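# Assemble the two printed parts to match the model

## Task

Join the two 3D-printed parts so that the result matches the completed assembly displayed on the stand.

## Robot and tools

Robot and scene. The robot is a humanoid upper body on a stand just past the table's near edge (x = 0.18 m) with two seven-joint arms. left_arm is on the +y side and carries a five-finger left hand. right_arm is on the -y side and carries a mirror-image right hand. Every position is in one scene frame, in metres. z = 0 is the table top and +z is up. +x runs across the table away from the robot. +y is toward the robot's left. Base poses: left_arm (+0.071, +0.092, +0.417), right_arm (+0.039, -0.106, +0.418). A hand point can reach about 0.62 m from its shoulder, and printed poses may be off by a few centimetres.

Hand point. Each arm is steered by a point fixed to the palm, about 0.05 m in front of it. Its +z axis runs along the straightened fingers, which extend 0.06 to 0.07 m beyond it. Its +y axis points out of the palm; the finger centre lines sit 0.06 m on the -y side. On the right hand +x points across the palm away from the thumb; on the left hand +x points toward the thumb. A wrist bracket on the little-finger side can strike objects.

Row layout. Every motion is written as rows of 28 numbers, each from -1 to 1, always covering both arms. The order is left_arm dx, dy, dz, rx, ry, rz; then eight left-hand numbers; then right_arm dx, dy, dz, rx, ry, rz; then eight right-hand numbers. The six pose numbers are offsets, not poses. They count from that arm's Hand target as it stood when the action or move began, along the scene axes. 1.0 means 0.6 m for dx, dy, dz, or 180 degrees for the rotation vector rx, ry, rz, which turns the hand about its own point. Within one action every row counts from the same start, so repeating an offset in a later call moves the hand further. Six zeros re-request the current Hand target.

Hand numbers, in this order: little, ring, middle, index, thumb_bend, thumb_turn, force_limit, speed. The first six are absolute motor targets: +1 is straight or open, -1 is curled or closed. For thumb_turn, -1 puts the thumb in front of the palm, facing the fingers, and +1 puts it beside the palm. force_limit maps -1 to about 0 N and +1 to 10 N at the fingertip (15 N for the two thumb motors). speed rises from near zero at -1 to full at +0.48 and stays full up to +1. No value means 'unchanged'. To keep a hand as it is, resend the eight numbers of the last row actually run for it. If none has run yet, send its hand_measured six, then hand_force_limit and hand_speed. For a gentle grasp, close at speed -0.94 or below. With the thumb in front, the hand holds objects about 0.035 to 0.065 m thick, or handles down to about 0.025 m. To grip harder, raise force_limit and also send a more-closed target.

Tools.
execute_actions(actions, cameras): actions is a list of actions. Each action is a list of up to 15 rows, one per 1/30 s step; a shorter action holds its last row. cameras is a list of names, ["all"], or []. It returns images only when asked, or when actions is empty.
move(target, speed, blend, blocking, cameras): target is one 28-number row or a list of up to 15 rows. Every row is an offset from the same starting Hand targets, not from the previous row. speed is the top path speed in m/s, from 0.002 to 1.8 (default 0.25); turning is capped at twice that in rad/s. It can be one value or one per target. blend is a corner-rounding radius in metres (0 means stop at each target). All paths end together and are capped at 10 s. blocking=false returns after about 0.5 s while the arms keep moving. Paths do not avoid obstacles or the other arm.
wait(seconds 0 to 10), stop() to brake a running move, and zoom_image(camera, region [x0, y0, x1, y1] in pixels, at most 504 by 504).
show_instructions() shows the reference pages. finished_scene(scene=1) ends the scene for good.
Cameras: cam_high, cam_bench, cam_left_wrist, cam_right_wrist, each 672x504.

Results. Each hand reports end_effector_position in metres and end_effector_quat_wxyz in the scene frame. Hand target is the last commanded pose after clipping; the next offsets start from it. The controller limits commanded rotation to 32 degrees from the measured orientation each step. Hands often settle short of the target; resend the missing distance as an offset. hand_measured, hand_stopped_by (moving, target, force, stalled, fault) and hand_load_n list six values in the motor order. A load near 0 after grasping means the grip is lost. A move adds a 'move:' line: done, off_target, moving, held or fault, plus any limits (paced, held). Joint positions, torques and motor temperatures also appear. MOTOR HOT appears at 90 °C; at 120 °C that arm goes limp for 30 s or more.

Cautions. Never let a part leave the table or fall from height. Release parts only once they are still. Avoid fast contact, slamming and hard pushing. Never let the arms or hands touch or squeeze each other. To end a push, command the target back beyond the hand point. Avoid long stretched holds that overheat motors. The final assembly must stay correct with the robot's hands off it.

Each tool is called after "Emit:" as name(argument=value, ...) on one line, values as JSON.

Reference images:

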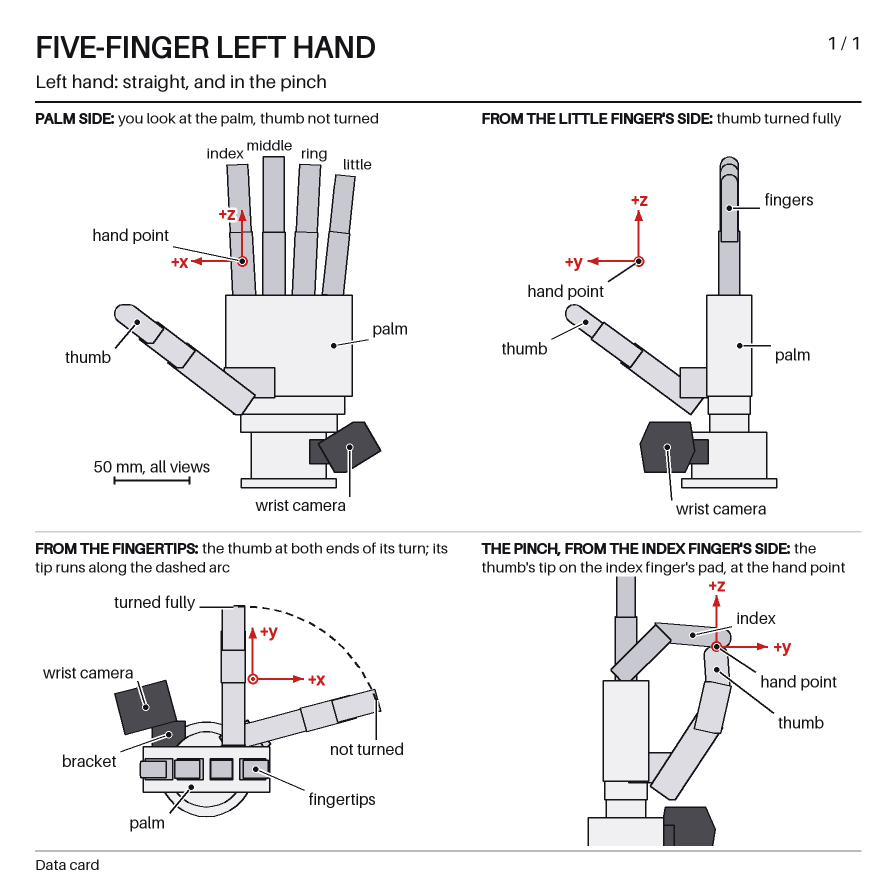

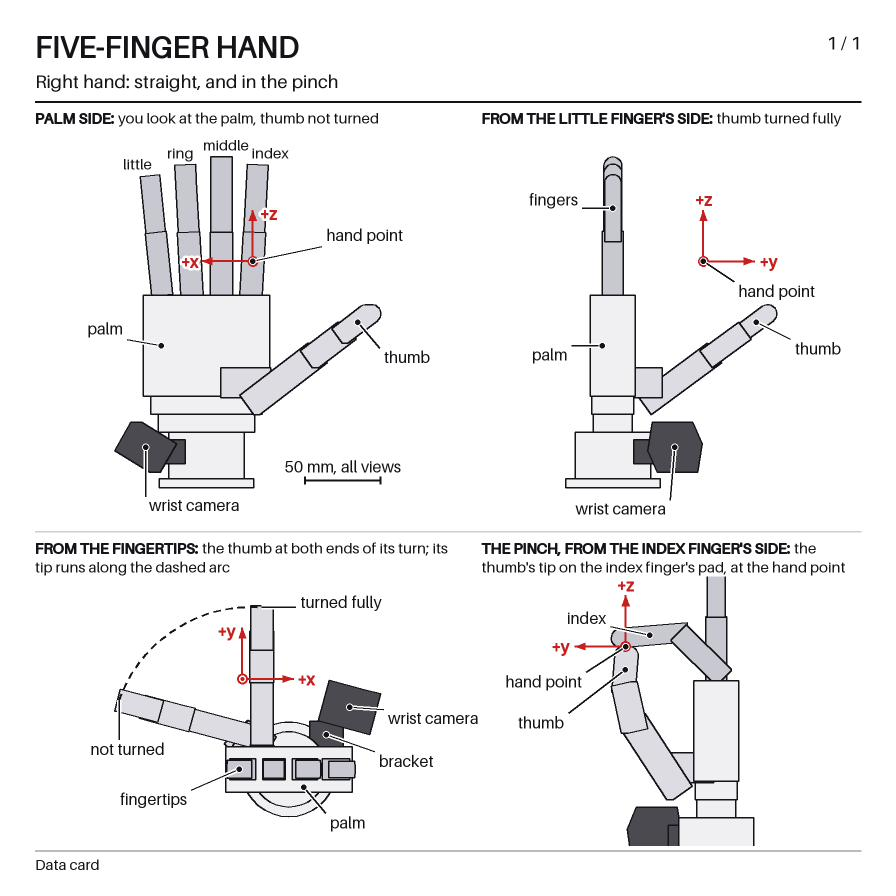

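## Session

Emit:
execute_actions(actions=[])

Scene clock: 0.00 s.
left_arm: end_effector_position=(+0.1880, +0.0929, +0.5179) hand_measured=(+1.000, +1.000, +1.000, +1.000, +1.000, +1.000) hand_load_n=(-0.5, +0.0, +0.0, +0.0, +0.0, +0.0) hand_stopped_by=(target, target, target, target, target, target) hand_force_limit=0.00 hand_speed=-0.80 end_effector_quat_wxyz=(+0.139, +0.062, -0.158, +0.976) | right_arm: end_effector_position=(+0.1505, -0.1418, +0.5196) hand_measured=(+1.000, +1.000, +1.000, +1.000, +1.000, +1.000) hand_load_n=(+0.0, +0.0, +0.0, +0.0, +0.0, +0.0) hand_stopped_by=(target, target, target, target, target, target) hand_force_limit=0.00 hand_speed=-0.80 end_effector_quat_wxyz=(+0.984, -0.153, +0.087, -0.018)
Joint positions: left_arm=[-0.08 0.5 0.23 -0.53 -0.57 -1 -0.31] | right_arm=[-0.08 -0.5 -0.23 -0.53 0.57 -1 0.31]
Joint velocities: within noise
Joint torques (N m): no reading
Motor temperatures (°C): left_arm=[44 45 34 42 35 39 35] | right_arm=[43 47 45 46 41 33 30]
Hand target: left_arm +0.1880, +0.0929, +0.5179; +0.139, +0.062, -0.158, +0.976 | right_arm +0.1505, -0.1418, +0.5196; +0.984, -0.153, +0.087, -0.018

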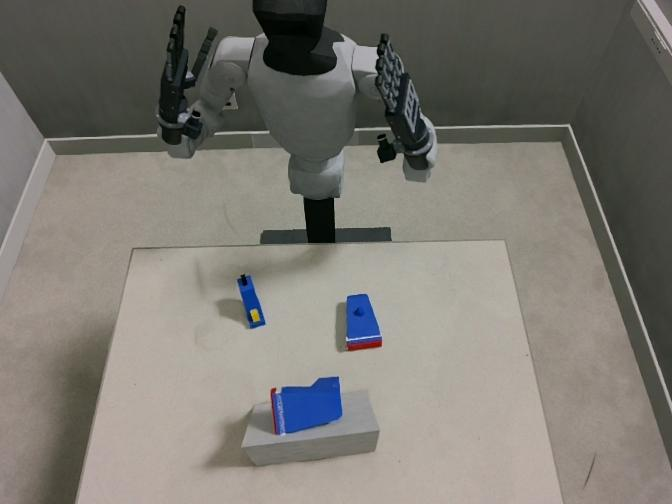

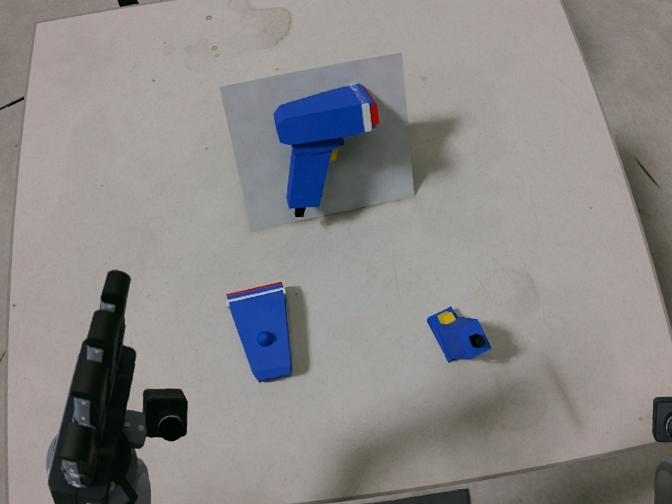

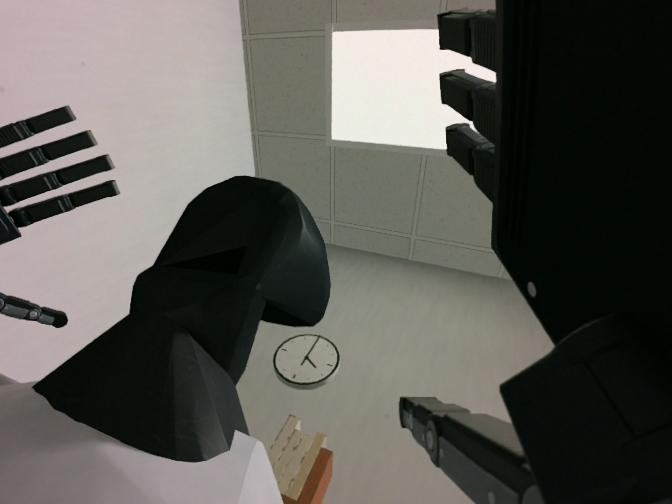

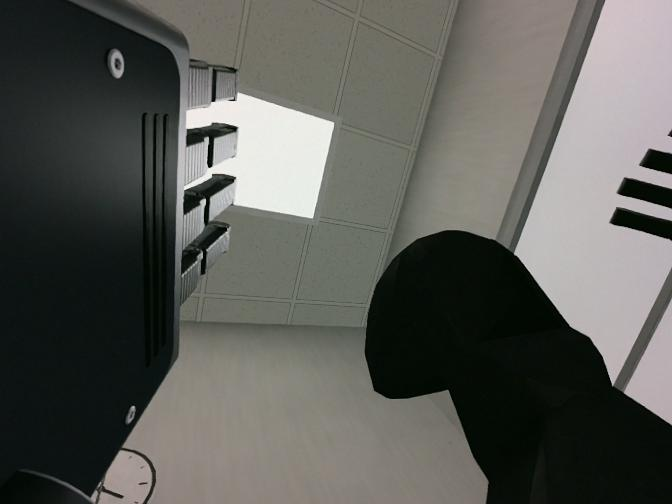

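Emit:
zoom_image(camera="cam_bench", region=[200, 40, 440, 240])

Emit:
zoom_image(camera="cam_bench", region=[200, 260, 520, 400])

Emit:
zoom_image(camera="cam_high", region=[210, 240, 410, 390])

Emit:
zoom_image(camera="cam_high", region=[230, 360, 390, 480])

Scaled by 2.100 from the camera's 672x504 image, which has a finer 960x720 frame.

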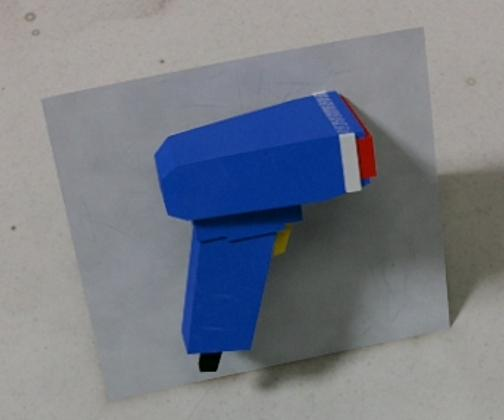

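Scaled by 1.575 from the camera's 672x504 image, which has a finer 960x720 frame.

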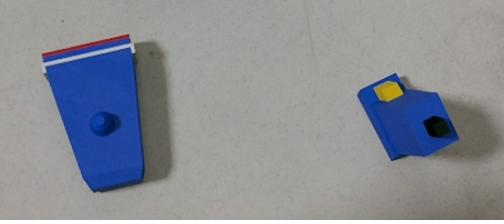

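Scaled by 2.520 from the camera's 672x504 image, which has a finer 960x720 frame.

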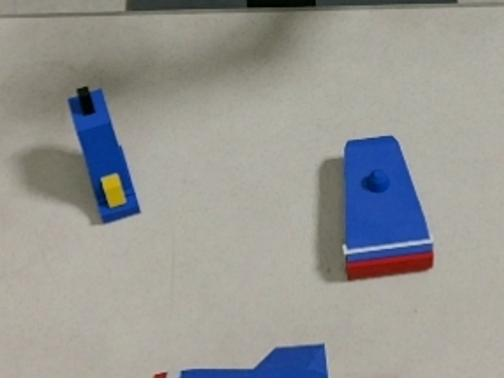

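Scaled by 3.150 from the camera's 672x504 image, which has a finer 960x720 frame.

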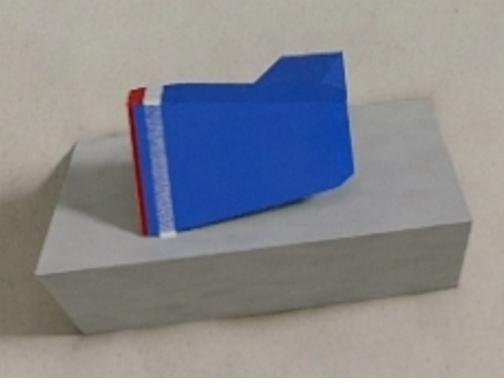

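Emit:
move(target=[[0,0,0,0,0,0,1,1,1,1,1,1,0,-0.8,0.166,-0.097,-0.166,0.0085,0.467,-0.073,1,1,1,1,1,-1,0,0],[0,0,0,0,0,0,1,1,1,1,1,1,0,-0.8,0.2,-0.097,-0.333,0.017,0.933,-0.145,1,1,1,1,1,-1,0,0]], blend=0.03, speed=0.5, cameras=["all"])

Scene clock: 57.13 s.
left_arm: end_effector_position=(+0.1880, +0.0929, +0.5179) hand_measured=(+1.000, +1.000, +1.000, +1.000, +1.000, +1.000) hand_load_n=(+0.0, +0.0, +0.0, +0.0, +0.0, +0.0) hand_stopped_by=(target, target, target, target, target, target) hand_force_limit=0.00 hand_speed=-0.80 end_effector_quat_wxyz=(+0.139, +0.062, -0.158, +0.976) | right_arm: end_effector_position=(+0.2686, -0.2022, +0.3191) hand_measured=(+1.000, +1.000, +1.000, +1.000, +1.000, -1.000) hand_load_n=(+0.0, +0.0, +0.0, +0.0, +0.0, +0.0) hand_stopped_by=(target, target, target, target, target, target) hand_force_limit=0.00 hand_speed=0.00 end_effector_quat_wxyz=(+0.232, -0.081, +0.965, +0.087)
Joint positions: left_arm=[-0.08 0.5 0.23 -0.53 -0.57 -1 -0.31] | right_arm=[2.419 -1.577 -2.592 -0.354 1.967 0.897 0.247]
Joint torques (N m): left_arm=[-1.91 1.5 1.2 -1.58 -0.5 -0.29 0.22] | right_arm=[-3 3.9 -4.14 1.72 1.39 -0.74 -0.02]
Hand target: left_arm +0.1880, +0.0929, +0.5179; +0.139, +0.062, -0.158, +0.976 | right_arm +0.2705, -0.2000, +0.3198; +0.000, +0.000, +1.000, +0.001
Off the commanded pose: left_arm 0.000 m, 0 deg | right_arm 0.003 m, 30 deg.
joint sent to its limit (right arm) — joint 2 (shoulder roll), lower limit; joint 3 (shoulder yaw), lower limit; joint 5 (wrist roll), upper limit. The joint targets are off in orientation, not in position.
move: off_target (right_arm)

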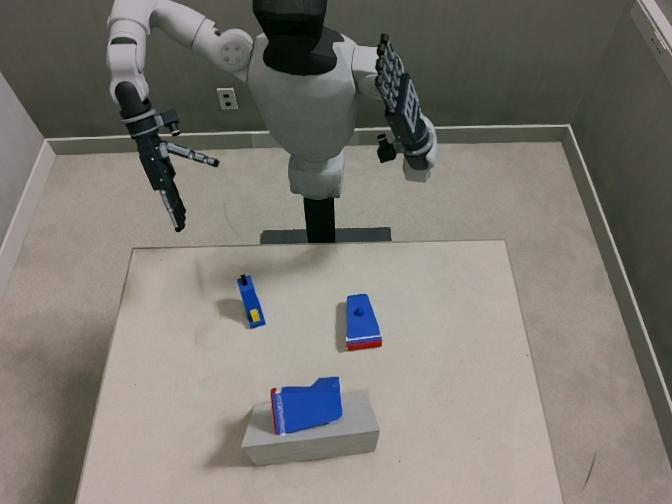

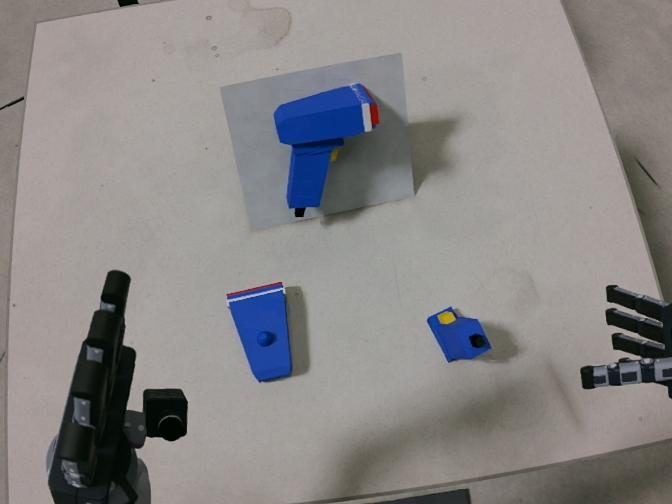

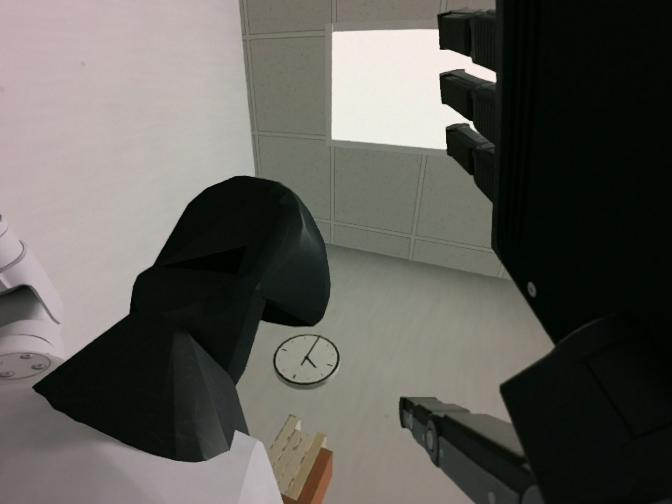

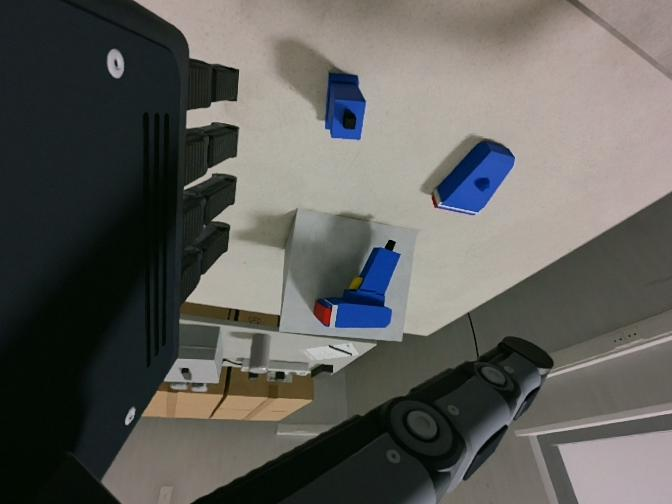

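Emit:
move(target=[[0,0,0,0,0,0,1,1,1,1,1,1,0,-0.8,-0.034,0,0.167,-0.0085,-0.467,0.073,1,1,1,1,1,-1,0,0],[0,0,0,0,0,0,1,1,1,1,1,1,0,-0.8,-0.2,0.097,0.333,-0.017,-0.933,0.145,1,1,1,1,1,-1,0,0]], blend=0.03, speed=0.5)

Scene clock: 80.30 s.
left_arm: end_effector_position=(+0.1880, +0.0929, +0.5179) hand_measured=(+1.000, +1.000, +1.000, +1.000, +1.000, +1.000) hand_load_n=(+0.0, +0.0, +0.0, +0.0, +0.0, +0.0) hand_stopped_by=(target, target, target, target, target, target) hand_force_limit=0.00 hand_speed=-0.80 end_effector_quat_wxyz=(+0.139, +0.062, -0.158, +0.976) | right_arm: end_effector_position=(+0.1492, -0.1414, +0.5206) hand_measured=(+1.000, +1.000, +1.000, +1.000, +1.000, -1.000) hand_load_n=(+0.0, +0.0, +0.0, +0.0, +0.0, +0.0) hand_stopped_by=(target, target, target, target, target, target) hand_force_limit=0.00 hand_speed=0.00 end_effector_quat_wxyz=(+0.984, -0.155, +0.087, -0.016)
Joint positions: left_arm=[-0.08 0.5 0.23 -0.53 -0.57 -1 -0.31] | right_arm=[-0.046 -0.648 -0.168 -0.497 0.498 -1.1 0.118]
Joint torques (N m): left_arm=[-1.91 1.49 1.19 -1.58 -0.5 -0.29 0.22] | right_arm=[-3.34 -1.91 -1.96 -1.08 1.13 -0.25 -0.31]
Motor temperatures (°C): left_arm=[45 48 35 44 35 39 35] | right_arm=[44 52 48 46 41 34 30]
Hand target: left_arm +0.1880, +0.0929, +0.5179; +0.139, +0.062, -0.158, +0.976 | right_arm +0.1505, -0.1418, +0.5196; +0.984, -0.153, +0.087, -0.018
Off the commanded pose: left_arm 0.000 m, 0 deg | right_arm 0.002 m, 0 deg.
move: done

Emit:
move(target=[0,0,0,0,0,0,1,1,1,1,1,1,0,-0.8,0.367,-0.1,-0.333,0.084,0.44,-0.066,1,1,1,1,1,-1,0,0], speed=0.4, cameras=["cam_high","cam_bench"])

Scene clock: 88.73 s.
left_arm: end_effector_position=(+0.1880, +0.0929, +0.5179) hand_measured=(+1.000, +1.000, +1.000, +1.000, +1.000, +1.000) hand_load_n=(+0.0, +0.0, +0.5, +0.0, +0.0, +0.0) hand_stopped_by=(target, target, target, target, target, target) hand_force_limit=0.00 hand_speed=-0.80 end_effector_quat_wxyz=(+0.139, +0.062, -0.158, +0.976) | right_arm: end_effector_position=(+0.3705, -0.2052, +0.3143) hand_measured=(+1.000, +1.000, +1.000, +1.000, +1.000, -1.000) hand_load_n=(+0.0, +0.0, +0.0, +0.0, +0.5, +0.0) hand_stopped_by=(target, target, target, target, target, target) hand_force_limit=0.00 hand_speed=0.00 end_effector_quat_wxyz=(+0.703, +0.003, +0.712, -0.003)
Joint positions: left_arm=[-0.08 0.5 0.23 -0.53 -0.57 -1 -0.31] | right_arm=[0.013 -0.83 0.064 -0.383 0.782 -0.02 -0.168]
Joint torques (N m): left_arm=[-1.92 1.48 1.19 -1.58 -0.5 -0.29 0.22] | right_arm=[-4.75 -3.33 -3.52 -3.6 1.07 -1.17 -0.15]
Hand target: left_arm +0.1880, +0.0929, +0.5179; +0.139, +0.062, -0.158, +0.976 | right_arm +0.3707, -0.2018, +0.3198; +0.707, +0.000, +0.707, +0.001
Off the commanded pose: left_arm 0.000 m, 0 deg | right_arm 0.006 m, 1 deg.
move: off_target (right_arm)
Images, in order (width x height): cam_high 672x504, cam_bench 672x504.

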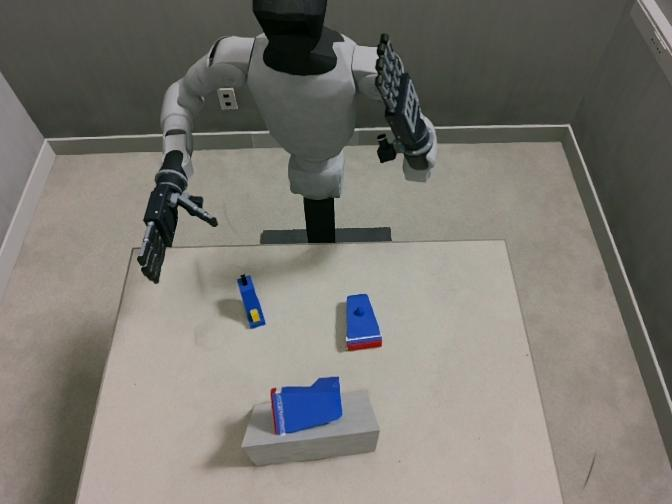

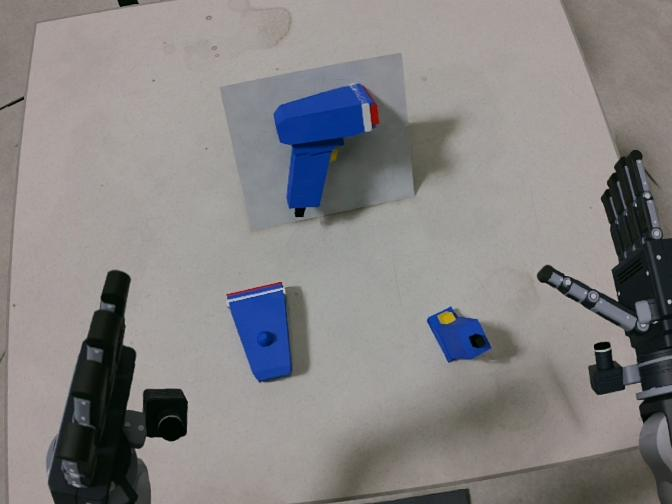

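Emit:
move(target=[0,0,0,0,0,0,1,1,1,1,1,1,0,-0.8,-0.068,0,-0.133,0,0.417,0,1,1,1,1,1,-1,0,0], speed=0.4, cameras=["cam_high","cam_bench","cam_right_wrist"])

Scene clock: 109.10 s.
left_arm: end_effector_position=(+0.1880, +0.0929, +0.5179) hand_measured=(+1.000, +1.000, +1.000, +1.000, +1.000, +1.000) hand_load_n=(+0.0, +0.0, +0.0, +0.0, +0.0, +0.0) hand_stopped_by=(target, target, target, target, target, target) hand_force_limit=0.00 hand_speed=-0.80 end_effector_quat_wxyz=(+0.139, +0.062, -0.158, +0.976) | right_arm: end_effector_position=(+0.3272, -0.2001, +0.2353) hand_measured=(+1.000, +1.000, +1.000, +1.000, +1.000, -1.000) hand_load_n=(+0.0, +0.0, +0.0, +0.0, +0.0, +0.0) hand_stopped_by=(target, target, target, target, target, target) hand_force_limit=0.00 hand_speed=0.00 end_effector_quat_wxyz=(+0.129, -0.063, +0.988, +0.054)
Joint positions: left_arm=[-0.08 0.5 0.23 -0.53 -0.57 -1 -0.31] | right_arm=[-1.172 -1.327 0.668 0.154 1.967 1.491 -0.397]
Joint torques (N m): left_arm=[-1.91 1.49 1.19 -1.58 -0.5 -0.29 0.22] | right_arm=[-9.07 -4 -3.09 0.28 1.43 -0.45 -0.01]
Hand target: left_arm +0.1880, +0.0929, +0.5179; +0.139, +0.062, -0.158, +0.976 | right_arm +0.3299, -0.2018, +0.2400; +0.130, +0.001, +0.992, +0.001
Off the commanded pose: left_arm 0.000 m, 0 deg | right_arm 0.006 m, 9 deg.
joint sent to its limit (right arm) — joint 5 (wrist roll), upper limit. The joint targets are off in orientation, not in position.
move: off_target (right_arm)
Images, in order (width x height): cam_high 672x504, cam_bench 672x504, cam_right_wrist 672x504.

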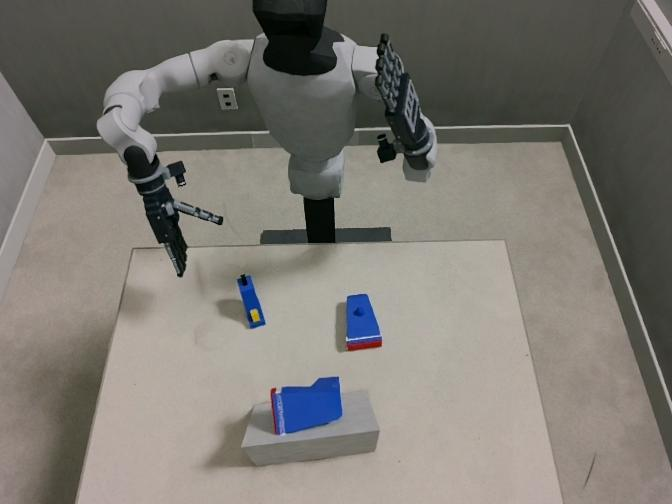

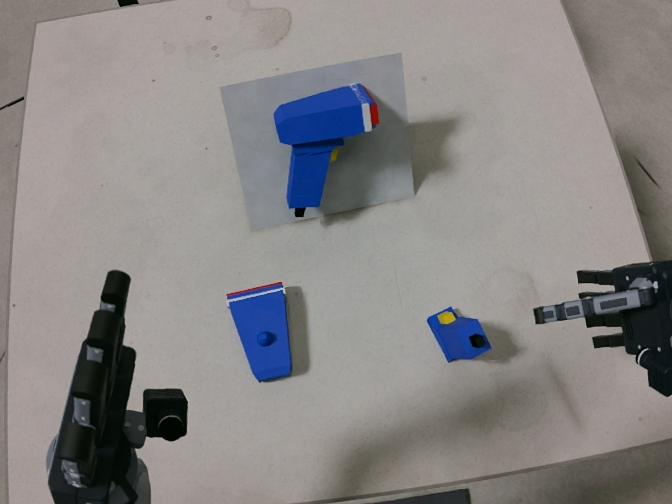

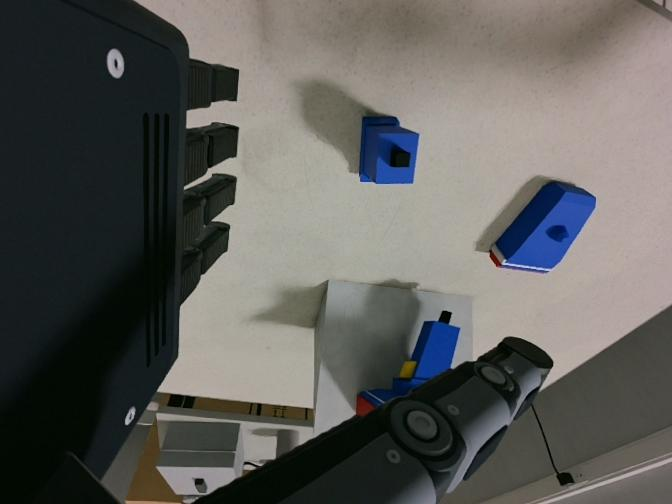

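Emit:
move(target=[0,0,0,0,0,0,1,1,1,1,1,1,0,-0.8,-0.07,0,-0.05,0,0,0,1,1,1,1,1,-1,0,0], speed=0.3, cameras=["cam_high","cam_bench","cam_right_wrist"])

Scene clock: 134.60 s.
left_arm: end_effector_position=(+0.1880, +0.0929, +0.5179) hand_measured=(+1.000, +1.000, +1.000, +1.000, +1.000, +1.000) hand_load_n=(+0.0, +0.0, +0.0, +0.0, +0.0, +0.0) hand_stopped_by=(target, target, target, target, target, target) hand_force_limit=0.00 hand_speed=-0.80 end_effector_quat_wxyz=(+0.139, +0.062, -0.158, +0.976) | right_arm: end_effector_position=(+0.2894, -0.2001, +0.2097) hand_measured=(+1.000, +1.000, +1.000, +1.000, +1.000, -1.000) hand_load_n=(+0.0, +0.0, +0.0, +0.0, +0.0, +0.0) hand_stopped_by=(target, target, target, target, target, target) hand_force_limit=0.00 hand_speed=0.00 end_effector_quat_wxyz=(+0.153, -0.058, +0.985, +0.052)
Joint positions: left_arm=[-0.08 0.5 0.23 -0.53 -0.57 -1 -0.31] | right_arm=[-0.77 -1.562 0.57 -0.216 1.967 1.151 -0.315]
Joint torques (N m): left_arm=[-1.91 1.49 1.19 -1.58 -0.51 -0.29 0.22] | right_arm=[-4.63 -4.83 -4.43 -0.6 1.38 -0.55 -0.17]
Motor temperatures (°C): left_arm=[45 48 35 44 35 39 35] | right_arm=[54 54 47 46 41 34 30]
Hand target: left_arm +0.1880, +0.0929, +0.5179; +0.139, +0.062, -0.158, +0.976 | right_arm +0.2879, -0.2018, +0.2100; +0.130, +0.001, +0.992, +0.001
Off the commanded pose: left_arm 0.000 m, 0 deg | right_arm 0.002 m, 9 deg.
joint sent to its limit (right arm) — joint 5 (wrist roll), upper limit. The joint targets are off in orientation, not in position.
move: off_target (right_arm)
Images, in order (width x height): cam_high 672x504, cam_bench 672x504, cam_right_wrist 672x504.

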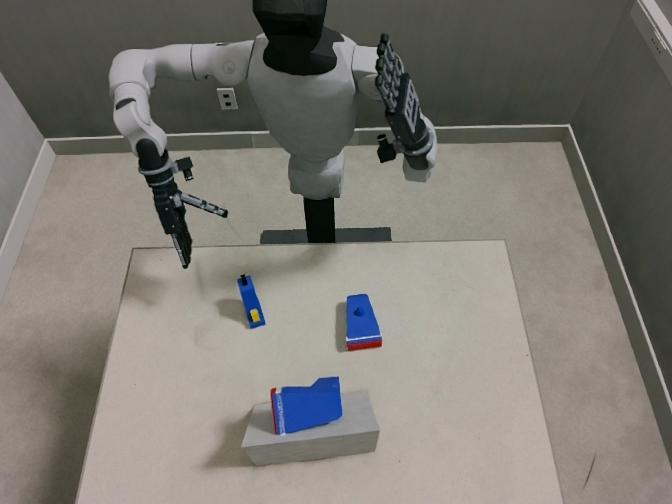

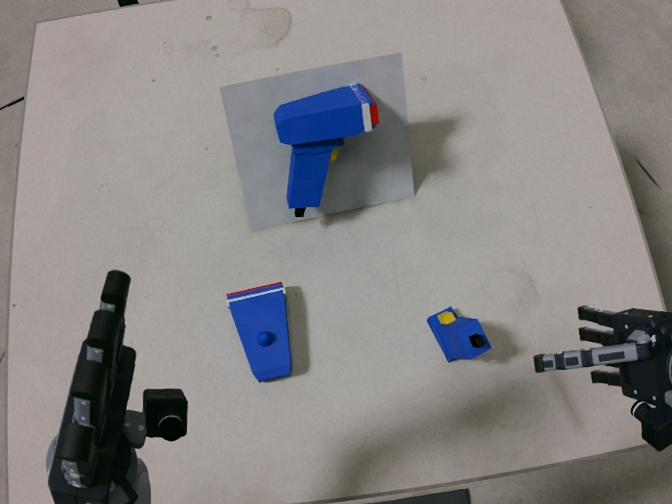

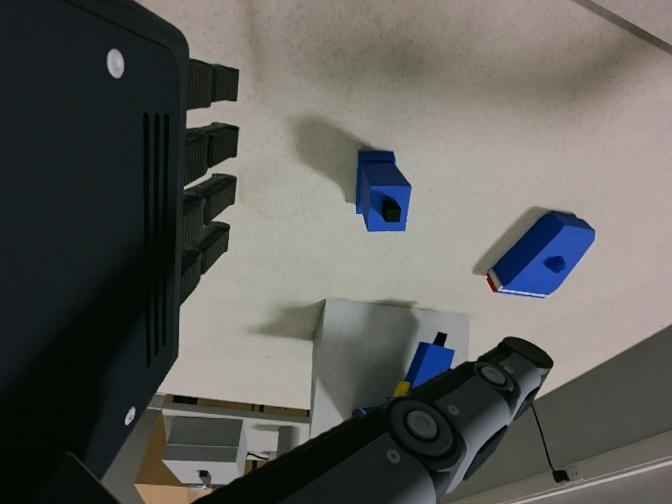

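Emit:
move(target=[0,0,0,0,0,0,1,1,1,1,1,1,0,-0.8,0.07,0.075,0,0,0,0,-1,-1,0.4,0.4,1,-1,0,0], speed=0.3, cameras=["cam_high","cam_bench","cam_right_wrist"])

Scene clock: 216.93 s.
left_arm: end_effector_position=(+0.1880, +0.0929, +0.5179) hand_measured=(+1.000, +1.000, +1.000, +1.000, +1.000, +1.000) hand_load_n=(+0.0, +0.0, +0.0, +0.0, +0.0, +0.0) hand_stopped_by=(target, target, target, target, target, target) hand_force_limit=0.00 hand_speed=-0.80 end_effector_quat_wxyz=(+0.139, +0.062, -0.158, +0.976) | right_arm: end_effector_position=(+0.3256, -0.1603, +0.2047) hand_measured=(-1.000, -1.000, +0.400, +0.400, +1.000, -1.000) hand_load_n=(+0.0, +0.0, +0.0, +0.0, +0.0, +0.0) hand_stopped_by=(target, target, target, target, target, target) hand_force_limit=0.00 hand_speed=0.00 end_effector_quat_wxyz=(+0.164, -0.084, +0.980, +0.076)
Joint positions: left_arm=[-0.08 0.5 0.23 -0.53 -0.57 -1 -0.31] | right_arm=[-0.907 -1.217 0.518 -0.046 1.967 1.315 -0.532]
Joint torques (N m): left_arm=[-1.91 1.49 1.19 -1.59 -0.5 -0.29 0.22] | right_arm=[-8.74 -2.61 -4.4 -0.03 1.48 -0.3 -0.15]
Motor temperatures (°C): left_arm=[45 48 35 44 35 39 35] | right_arm=[47 59 50 45 41 33 30]
Hand target: left_arm +0.1880, +0.0929, +0.5179; +0.139, +0.062, -0.158, +0.976 | right_arm +0.3299, -0.1568, +0.2100; +0.130, +0.001, +0.992, +0.001
Off the commanded pose: left_arm 0.000 m, 0 deg | right_arm 0.008 m, 14 deg.
joint sent to its limit (right arm) — joint 5 (wrist roll), upper limit. The joint targets are off in orientation, not in position.
move: off_target (right_arm)
Images, in order (width x height): cam_high 672x504, cam_bench 672x504, cam_right_wrist 672x504.

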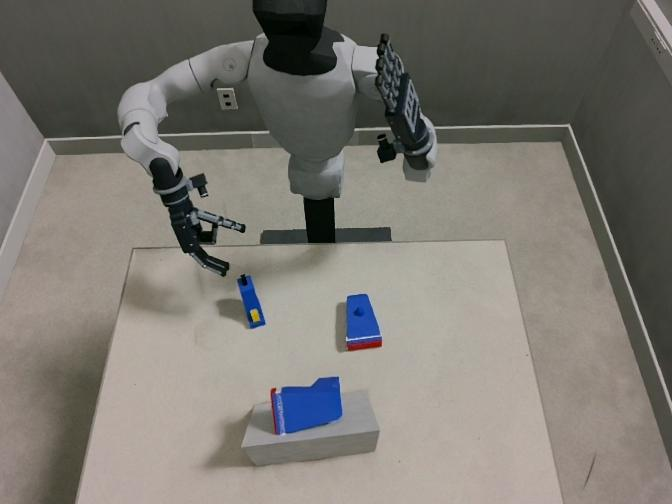

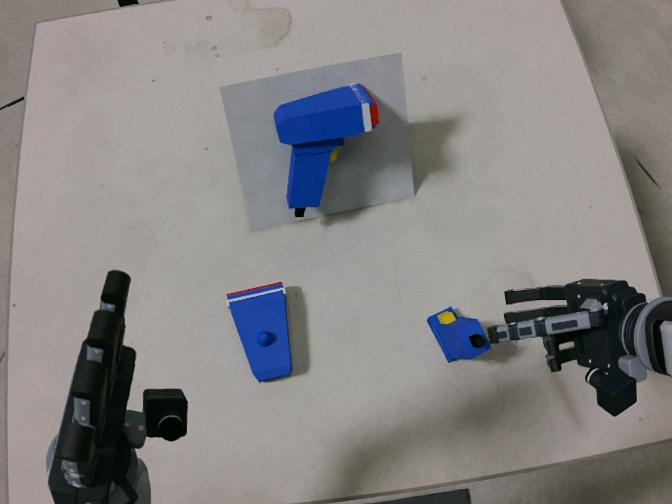

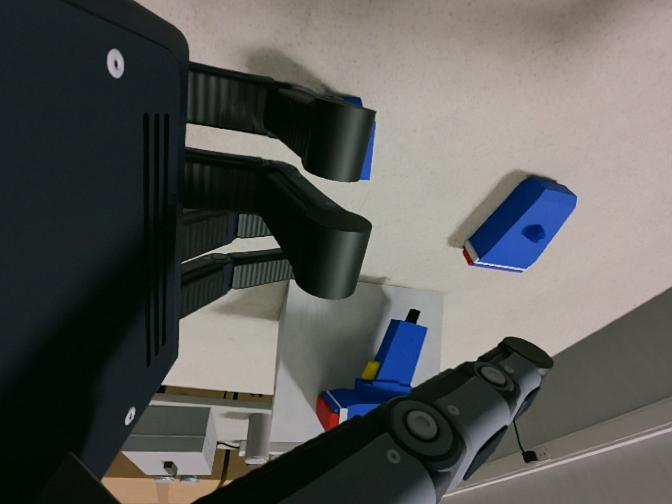

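Emit:
move(target=[[0,0,0,0,0,0,1,1,1,1,1,1,0,-0.8,0.0118,0.0072,0,0.04,-0.0227,0.06,-1,-1,0.75,0.75,1,-1,0,0],[0,0,0,0,0,0,1,1,1,1,1,1,0,-0.8,0.0118,0.0072,-0.133,0.04,-0.0227,0.06,-1,-1,0.75,0.75,1,-1,0,0]], speed=0.15, cameras=["cam_high","cam_bench","cam_right_wrist"])

Scene clock: 257.60 s.
left_arm: end_effector_position=(+0.1880, +0.0929, +0.5179) hand_measured=(+1.000, +1.000, +1.000, +1.000, +1.000, +1.000) hand_load_n=(+0.0, +0.0, -0.5, +0.0, +0.0, +0.0) hand_stopped_by=(target, target, target, target, target, target) hand_force_limit=0.00 hand_speed=-0.80 end_effector_quat_wxyz=(+0.139, +0.062, -0.158, +0.976) | right_arm: end_effector_position=(+0.3381, -0.1532, +0.1334) hand_measured=(-1.000, -1.000, +0.750, +0.750, +1.000, -1.000) hand_load_n=(+0.0, +0.0, +0.0, +0.0, +0.0, +0.0) hand_stopped_by=(target, target, target, target, target, target) hand_force_limit=0.00 hand_speed=0.00 end_effector_quat_wxyz=(+0.168, -0.085, +0.979, +0.074)
Joint positions: left_arm=[-0.08 0.5 0.23 -0.53 -0.57 -1 -0.31] | right_arm=[-0.811 -1.009 0.617 0.065 1.506 1.149 -0.273]
Joint torques (N m): left_arm=[-1.91 1.5 1.2 -1.59 -0.5 -0.29 0.22] | right_arm=[-7.22 -2.48 -3.06 -0.29 1.12 -0.58 0]
Motor temperatures (°C): left_arm=[45 48 35 44 35 38 34] | right_arm=[55 53 50 45 41 33 30]
Hand target: left_arm +0.1880, +0.0929, +0.5179; +0.139, +0.062, -0.158, +0.976 | right_arm +0.3370, -0.1525, +0.1302; +0.164, -0.085, +0.980, +0.075
Off the commanded pose: left_arm 0.000 m, 0 deg | right_arm 0.003 m, 0 deg.
move: done
Images, in order (width x height): cam_high 672x504, cam_bench 672x504, cam_right_wrist 672x504.

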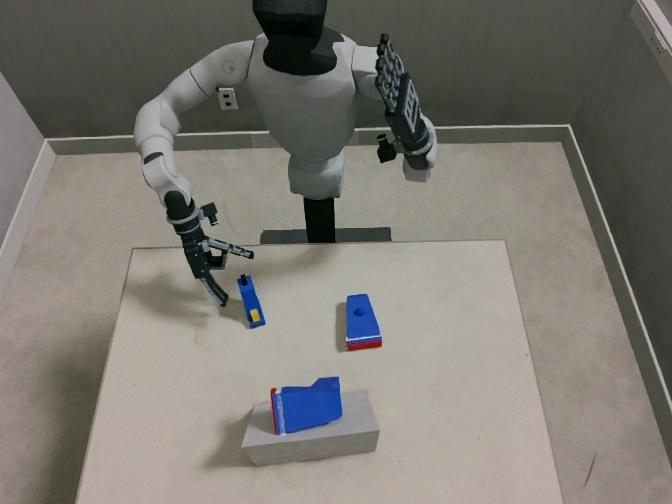

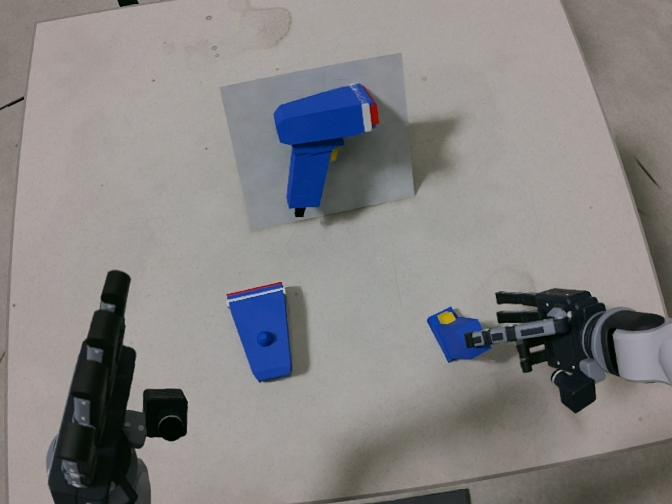

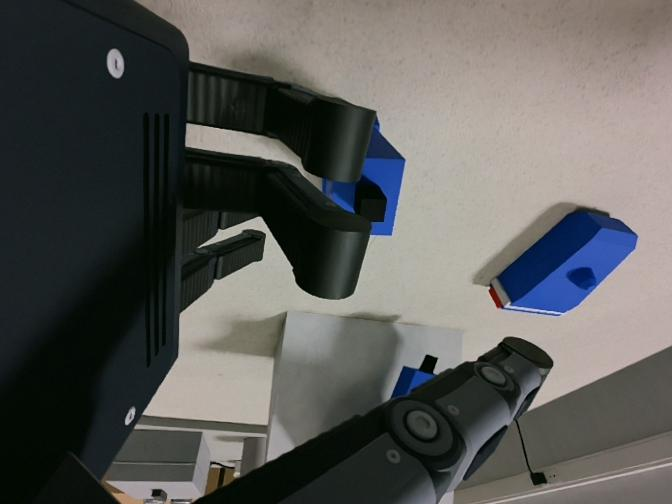

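Emit:
move(target=[[0,0,0,0,0,0,1,1,1,1,1,1,0,-0.8,0.0067,0.01,-0.01,0,0,0,-1,-1,0.75,0.75,1,-1,0,0],[0,0,0,0,0,0,1,1,1,1,1,1,0,-0.8,0.0067,0.01,-0.088,0,0,0,-1,-1,0.75,0.75,1,-1,0,0]], speed=0.08, cameras=["cam_high","cam_bench","cam_right_wrist"])

Scene clock: 271.57 s.
left_arm: end_effector_position=(+0.1880, +0.0929, +0.5179) hand_measured=(+1.000, +1.000, +1.000, +1.000, +1.000, +1.000) hand_load_n=(+0.0, +0.0, +0.0, +0.0, +0.0, +0.0) hand_stopped_by=(target, target, target, target, target, target) hand_force_limit=0.00 hand_speed=-0.80 end_effector_quat_wxyz=(+0.139, +0.062, -0.158, +0.976) | right_arm: end_effector_position=(+0.3438, -0.1473, +0.0814) hand_measured=(-1.000, -1.000, +0.750, +0.750, +1.000, -1.000) hand_load_n=(+0.0, +0.0, +0.0, +0.0, -0.5, +0.0) hand_stopped_by=(target, target, target, target, target, target) hand_force_limit=0.00 hand_speed=0.00 end_effector_quat_wxyz=(+0.169, -0.085, +0.979, +0.074)
Joint positions: left_arm=[-0.08 0.5 0.23 -0.53 -0.57 -1 -0.31] | right_arm=[-0.796 -0.866 0.76 0.259 1.273 0.96 -0.112]
Joint torques (N m): left_arm=[-1.91 1.49 1.19 -1.58 -0.5 -0.29 0.22] | right_arm=[-6.91 -2.55 -2.8 -0.63 1 -0.57 0]
Hand target: left_arm +0.1880, +0.0929, +0.5179; +0.139, +0.062, -0.158, +0.976 | right_arm +0.3410, -0.1465, +0.0774; +0.164, -0.085, +0.980, +0.075
Off the commanded pose: left_arm 0.000 m, 0 deg | right_arm 0.005 m, 1 deg.
move: off_target (right_arm)
Images, in order (width x height): cam_high 672x504, cam_bench 672x504, cam_right_wrist 672x504.

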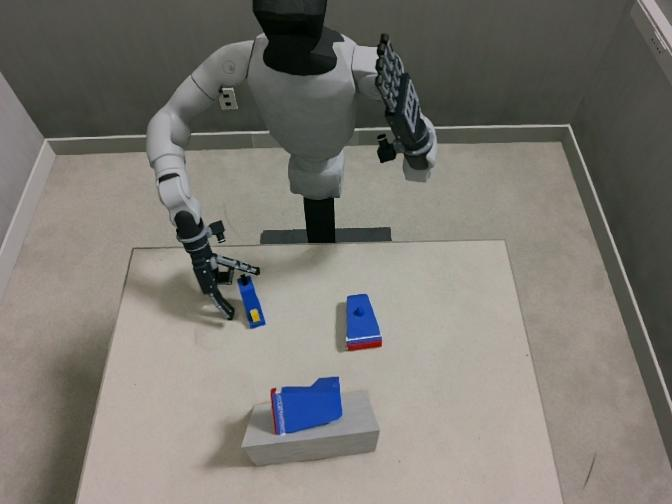

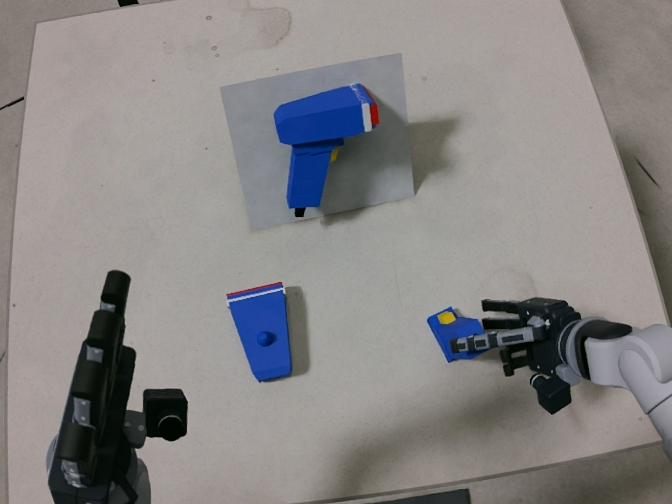

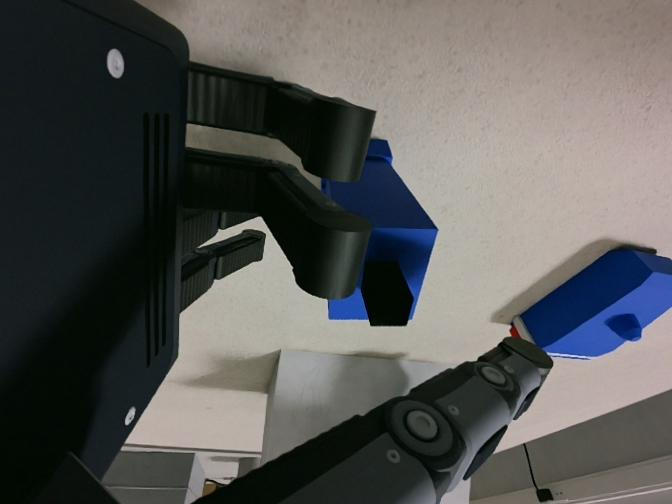

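Emit:
move(target=[[0,0,0,0,0,0,1,1,1,1,1,1,0,-0.8,-0.01,0,0,0,0,0,-1,-1,0.75,0.75,1,-1,0,0],[0,0,0,0,0,0,1,1,1,1,1,1,0,-0.8,-0.01,0,0,0,0,0,-1,-1,-0.2,-0.2,0.1,-1,-0.6,-0.9]], speed=0.08, cameras=["cam_high","cam_bench","cam_right_wrist"])

Scene clock: 290.67 s.
left_arm: end_effector_position=(+0.1880, +0.0929, +0.5179) hand_measured=(+1.000, +1.000, +1.000, +1.000, +1.000, +1.000) hand_load_n=(+0.0, -0.5, +0.0, +0.0, +0.0, +0.0) hand_stopped_by=(target, target, target, target, target, target) hand_force_limit=0.00 hand_speed=-0.80 end_effector_quat_wxyz=(+0.139, +0.062, -0.158, +0.976) | right_arm: end_effector_position=(+0.3394, -0.1450, +0.0795) hand_measured=(-1.000, -1.000, +0.238, -0.144, +0.704, -1.000) hand_load_n=(+0.0, +0.0, +0.0, +1.5, +1.5, -1.0) hand_stopped_by=(target, target, force, force, force, target) hand_force_limit=-0.60 hand_speed=-0.90 end_effector_quat_wxyz=(+0.169, -0.087, +0.979, +0.074)
Joint positions: left_arm=[-0.08 0.5 0.23 -0.53 -0.57 -1 -0.31] | right_arm=[-0.773 -0.869 0.756 0.232 1.28 0.953 -0.131]
Joint torques (N m): left_arm=[-1.91 1.49 1.2 -1.59 -0.5 -0.29 0.22] | right_arm=[-6.11 -3.68 -3.37 -2.17 1.35 -0.42 -0.05]
Hand target: left_arm +0.1880, +0.0929, +0.5179; +0.139, +0.062, -0.158, +0.976 | right_arm +0.3350, -0.1465, +0.0774; +0.164, -0.085, +0.980, +0.075
Off the commanded pose: left_arm 0.000 m, 0 deg | right_arm 0.005 m, 1 deg.
move: off_target (right_arm); target 2's new numbers were sent with right_arm's hand 0.004 m and 1 deg from that target
Images, in order (width x height): cam_high 672x504, cam_bench 672x504, cam_right_wrist 672x504.

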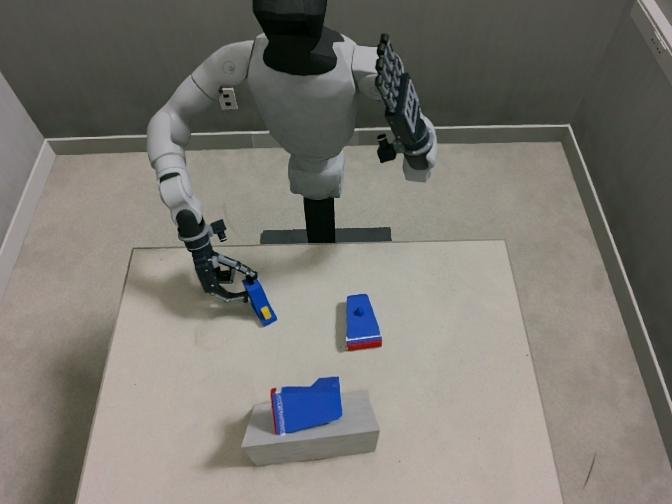

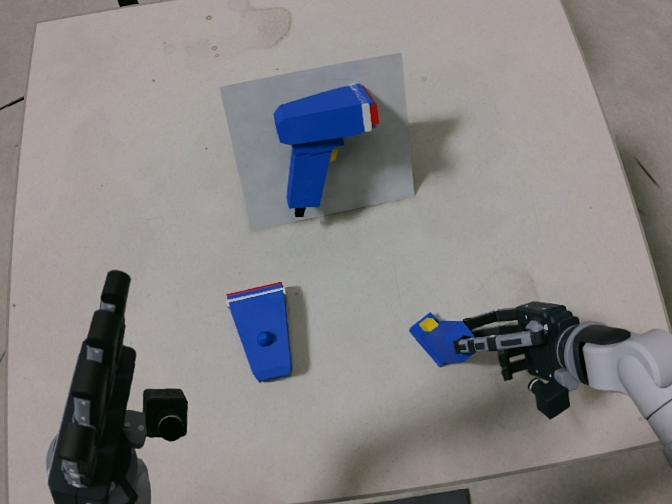

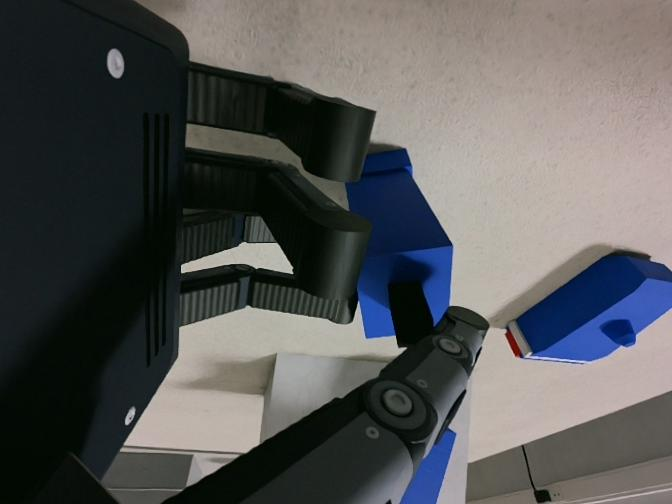

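Emit:
move(target=[[0,0,0,0,0,0,1,1,1,1,1,1,0,-0.8,0,0,0,0,0,0,-1,-1,0.5,0.5,1,-1,-0.6,-0.8],[0,0,0,0,0,0,1,1,1,1,1,1,0,-0.8,-0.022,0.01,0,0,0,0,-1,-1,0.5,0.5,1,-1,-0.6,-0.8],[0,0,0,0,0,0,1,1,1,1,1,1,0,-0.8,-0.022,0.01,-0.03,0,0,0,-1,-1,0.5,0.5,1,-1,-0.6,-0.8]], speed=0.08, cameras=["cam_high","cam_bench","cam_right_wrist"])

Scene clock: 303.90 s.
left_arm: end_effector_position=(+0.1880, +0.0929, +0.5179) hand_measured=(+1.000, +1.000, +1.000, +1.000, +1.000, +1.000) hand_load_n=(+0.0, +0.0, +0.0, +0.0, +0.0, +0.0) hand_stopped_by=(target, target, target, target, target, target) hand_force_limit=0.00 hand_speed=-0.80 end_effector_quat_wxyz=(+0.139, +0.062, -0.158, +0.976) | right_arm: end_effector_position=(+0.3251, -0.1410, +0.0635) hand_measured=(-1.000, -1.000, +0.500, +0.500, +1.000, -1.000) hand_load_n=(+0.0, +0.0, +0.0, +0.0, +0.0, +0.0) hand_stopped_by=(target, target, target, target, target, target) hand_force_limit=-0.60 hand_speed=-0.80 end_effector_quat_wxyz=(+0.169, -0.086, +0.979, +0.074)
Joint positions: left_arm=[-0.08 0.5 0.23 -0.53 -0.57 -1 -0.31] | right_arm=[-0.703 -0.866 0.785 0.202 1.272 0.876 -0.155]
Joint torques (N m): left_arm=[-1.91 1.5 1.2 -1.59 -0.5 -0.29 0.22] | right_arm=[-6.45 -2.49 -2.74 -0.56 0.95 -0.58 -0.01]
Motor temperatures (°C): left_arm=[45 48 35 44 35 38 34] | right_arm=[50 54 48 46 41 33 30]
Hand target: left_arm +0.1880, +0.0929, +0.5179; +0.139, +0.062, -0.158, +0.976 | right_arm +0.3218, -0.1405, +0.0594; +0.164, -0.085, +0.980, +0.075
Off the commanded pose: left_arm 0.000 m, 0 deg | right_arm 0.005 m, 1 deg.
move: off_target (right_arm)
Images, in order (width x height): cam_high 672x504, cam_bench 672x504, cam_right_wrist 672x504.

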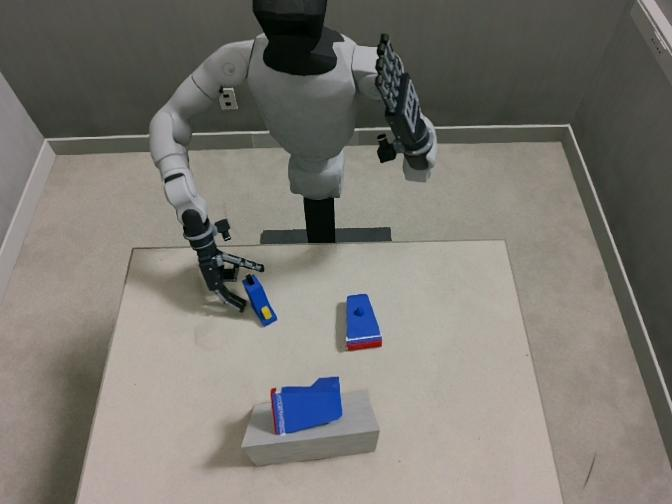

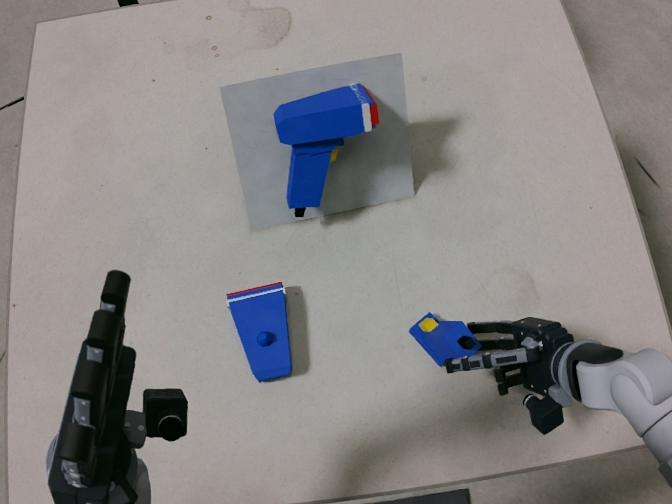

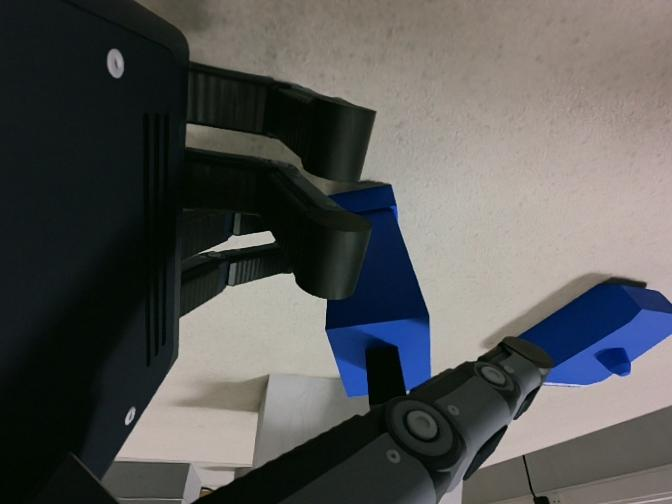

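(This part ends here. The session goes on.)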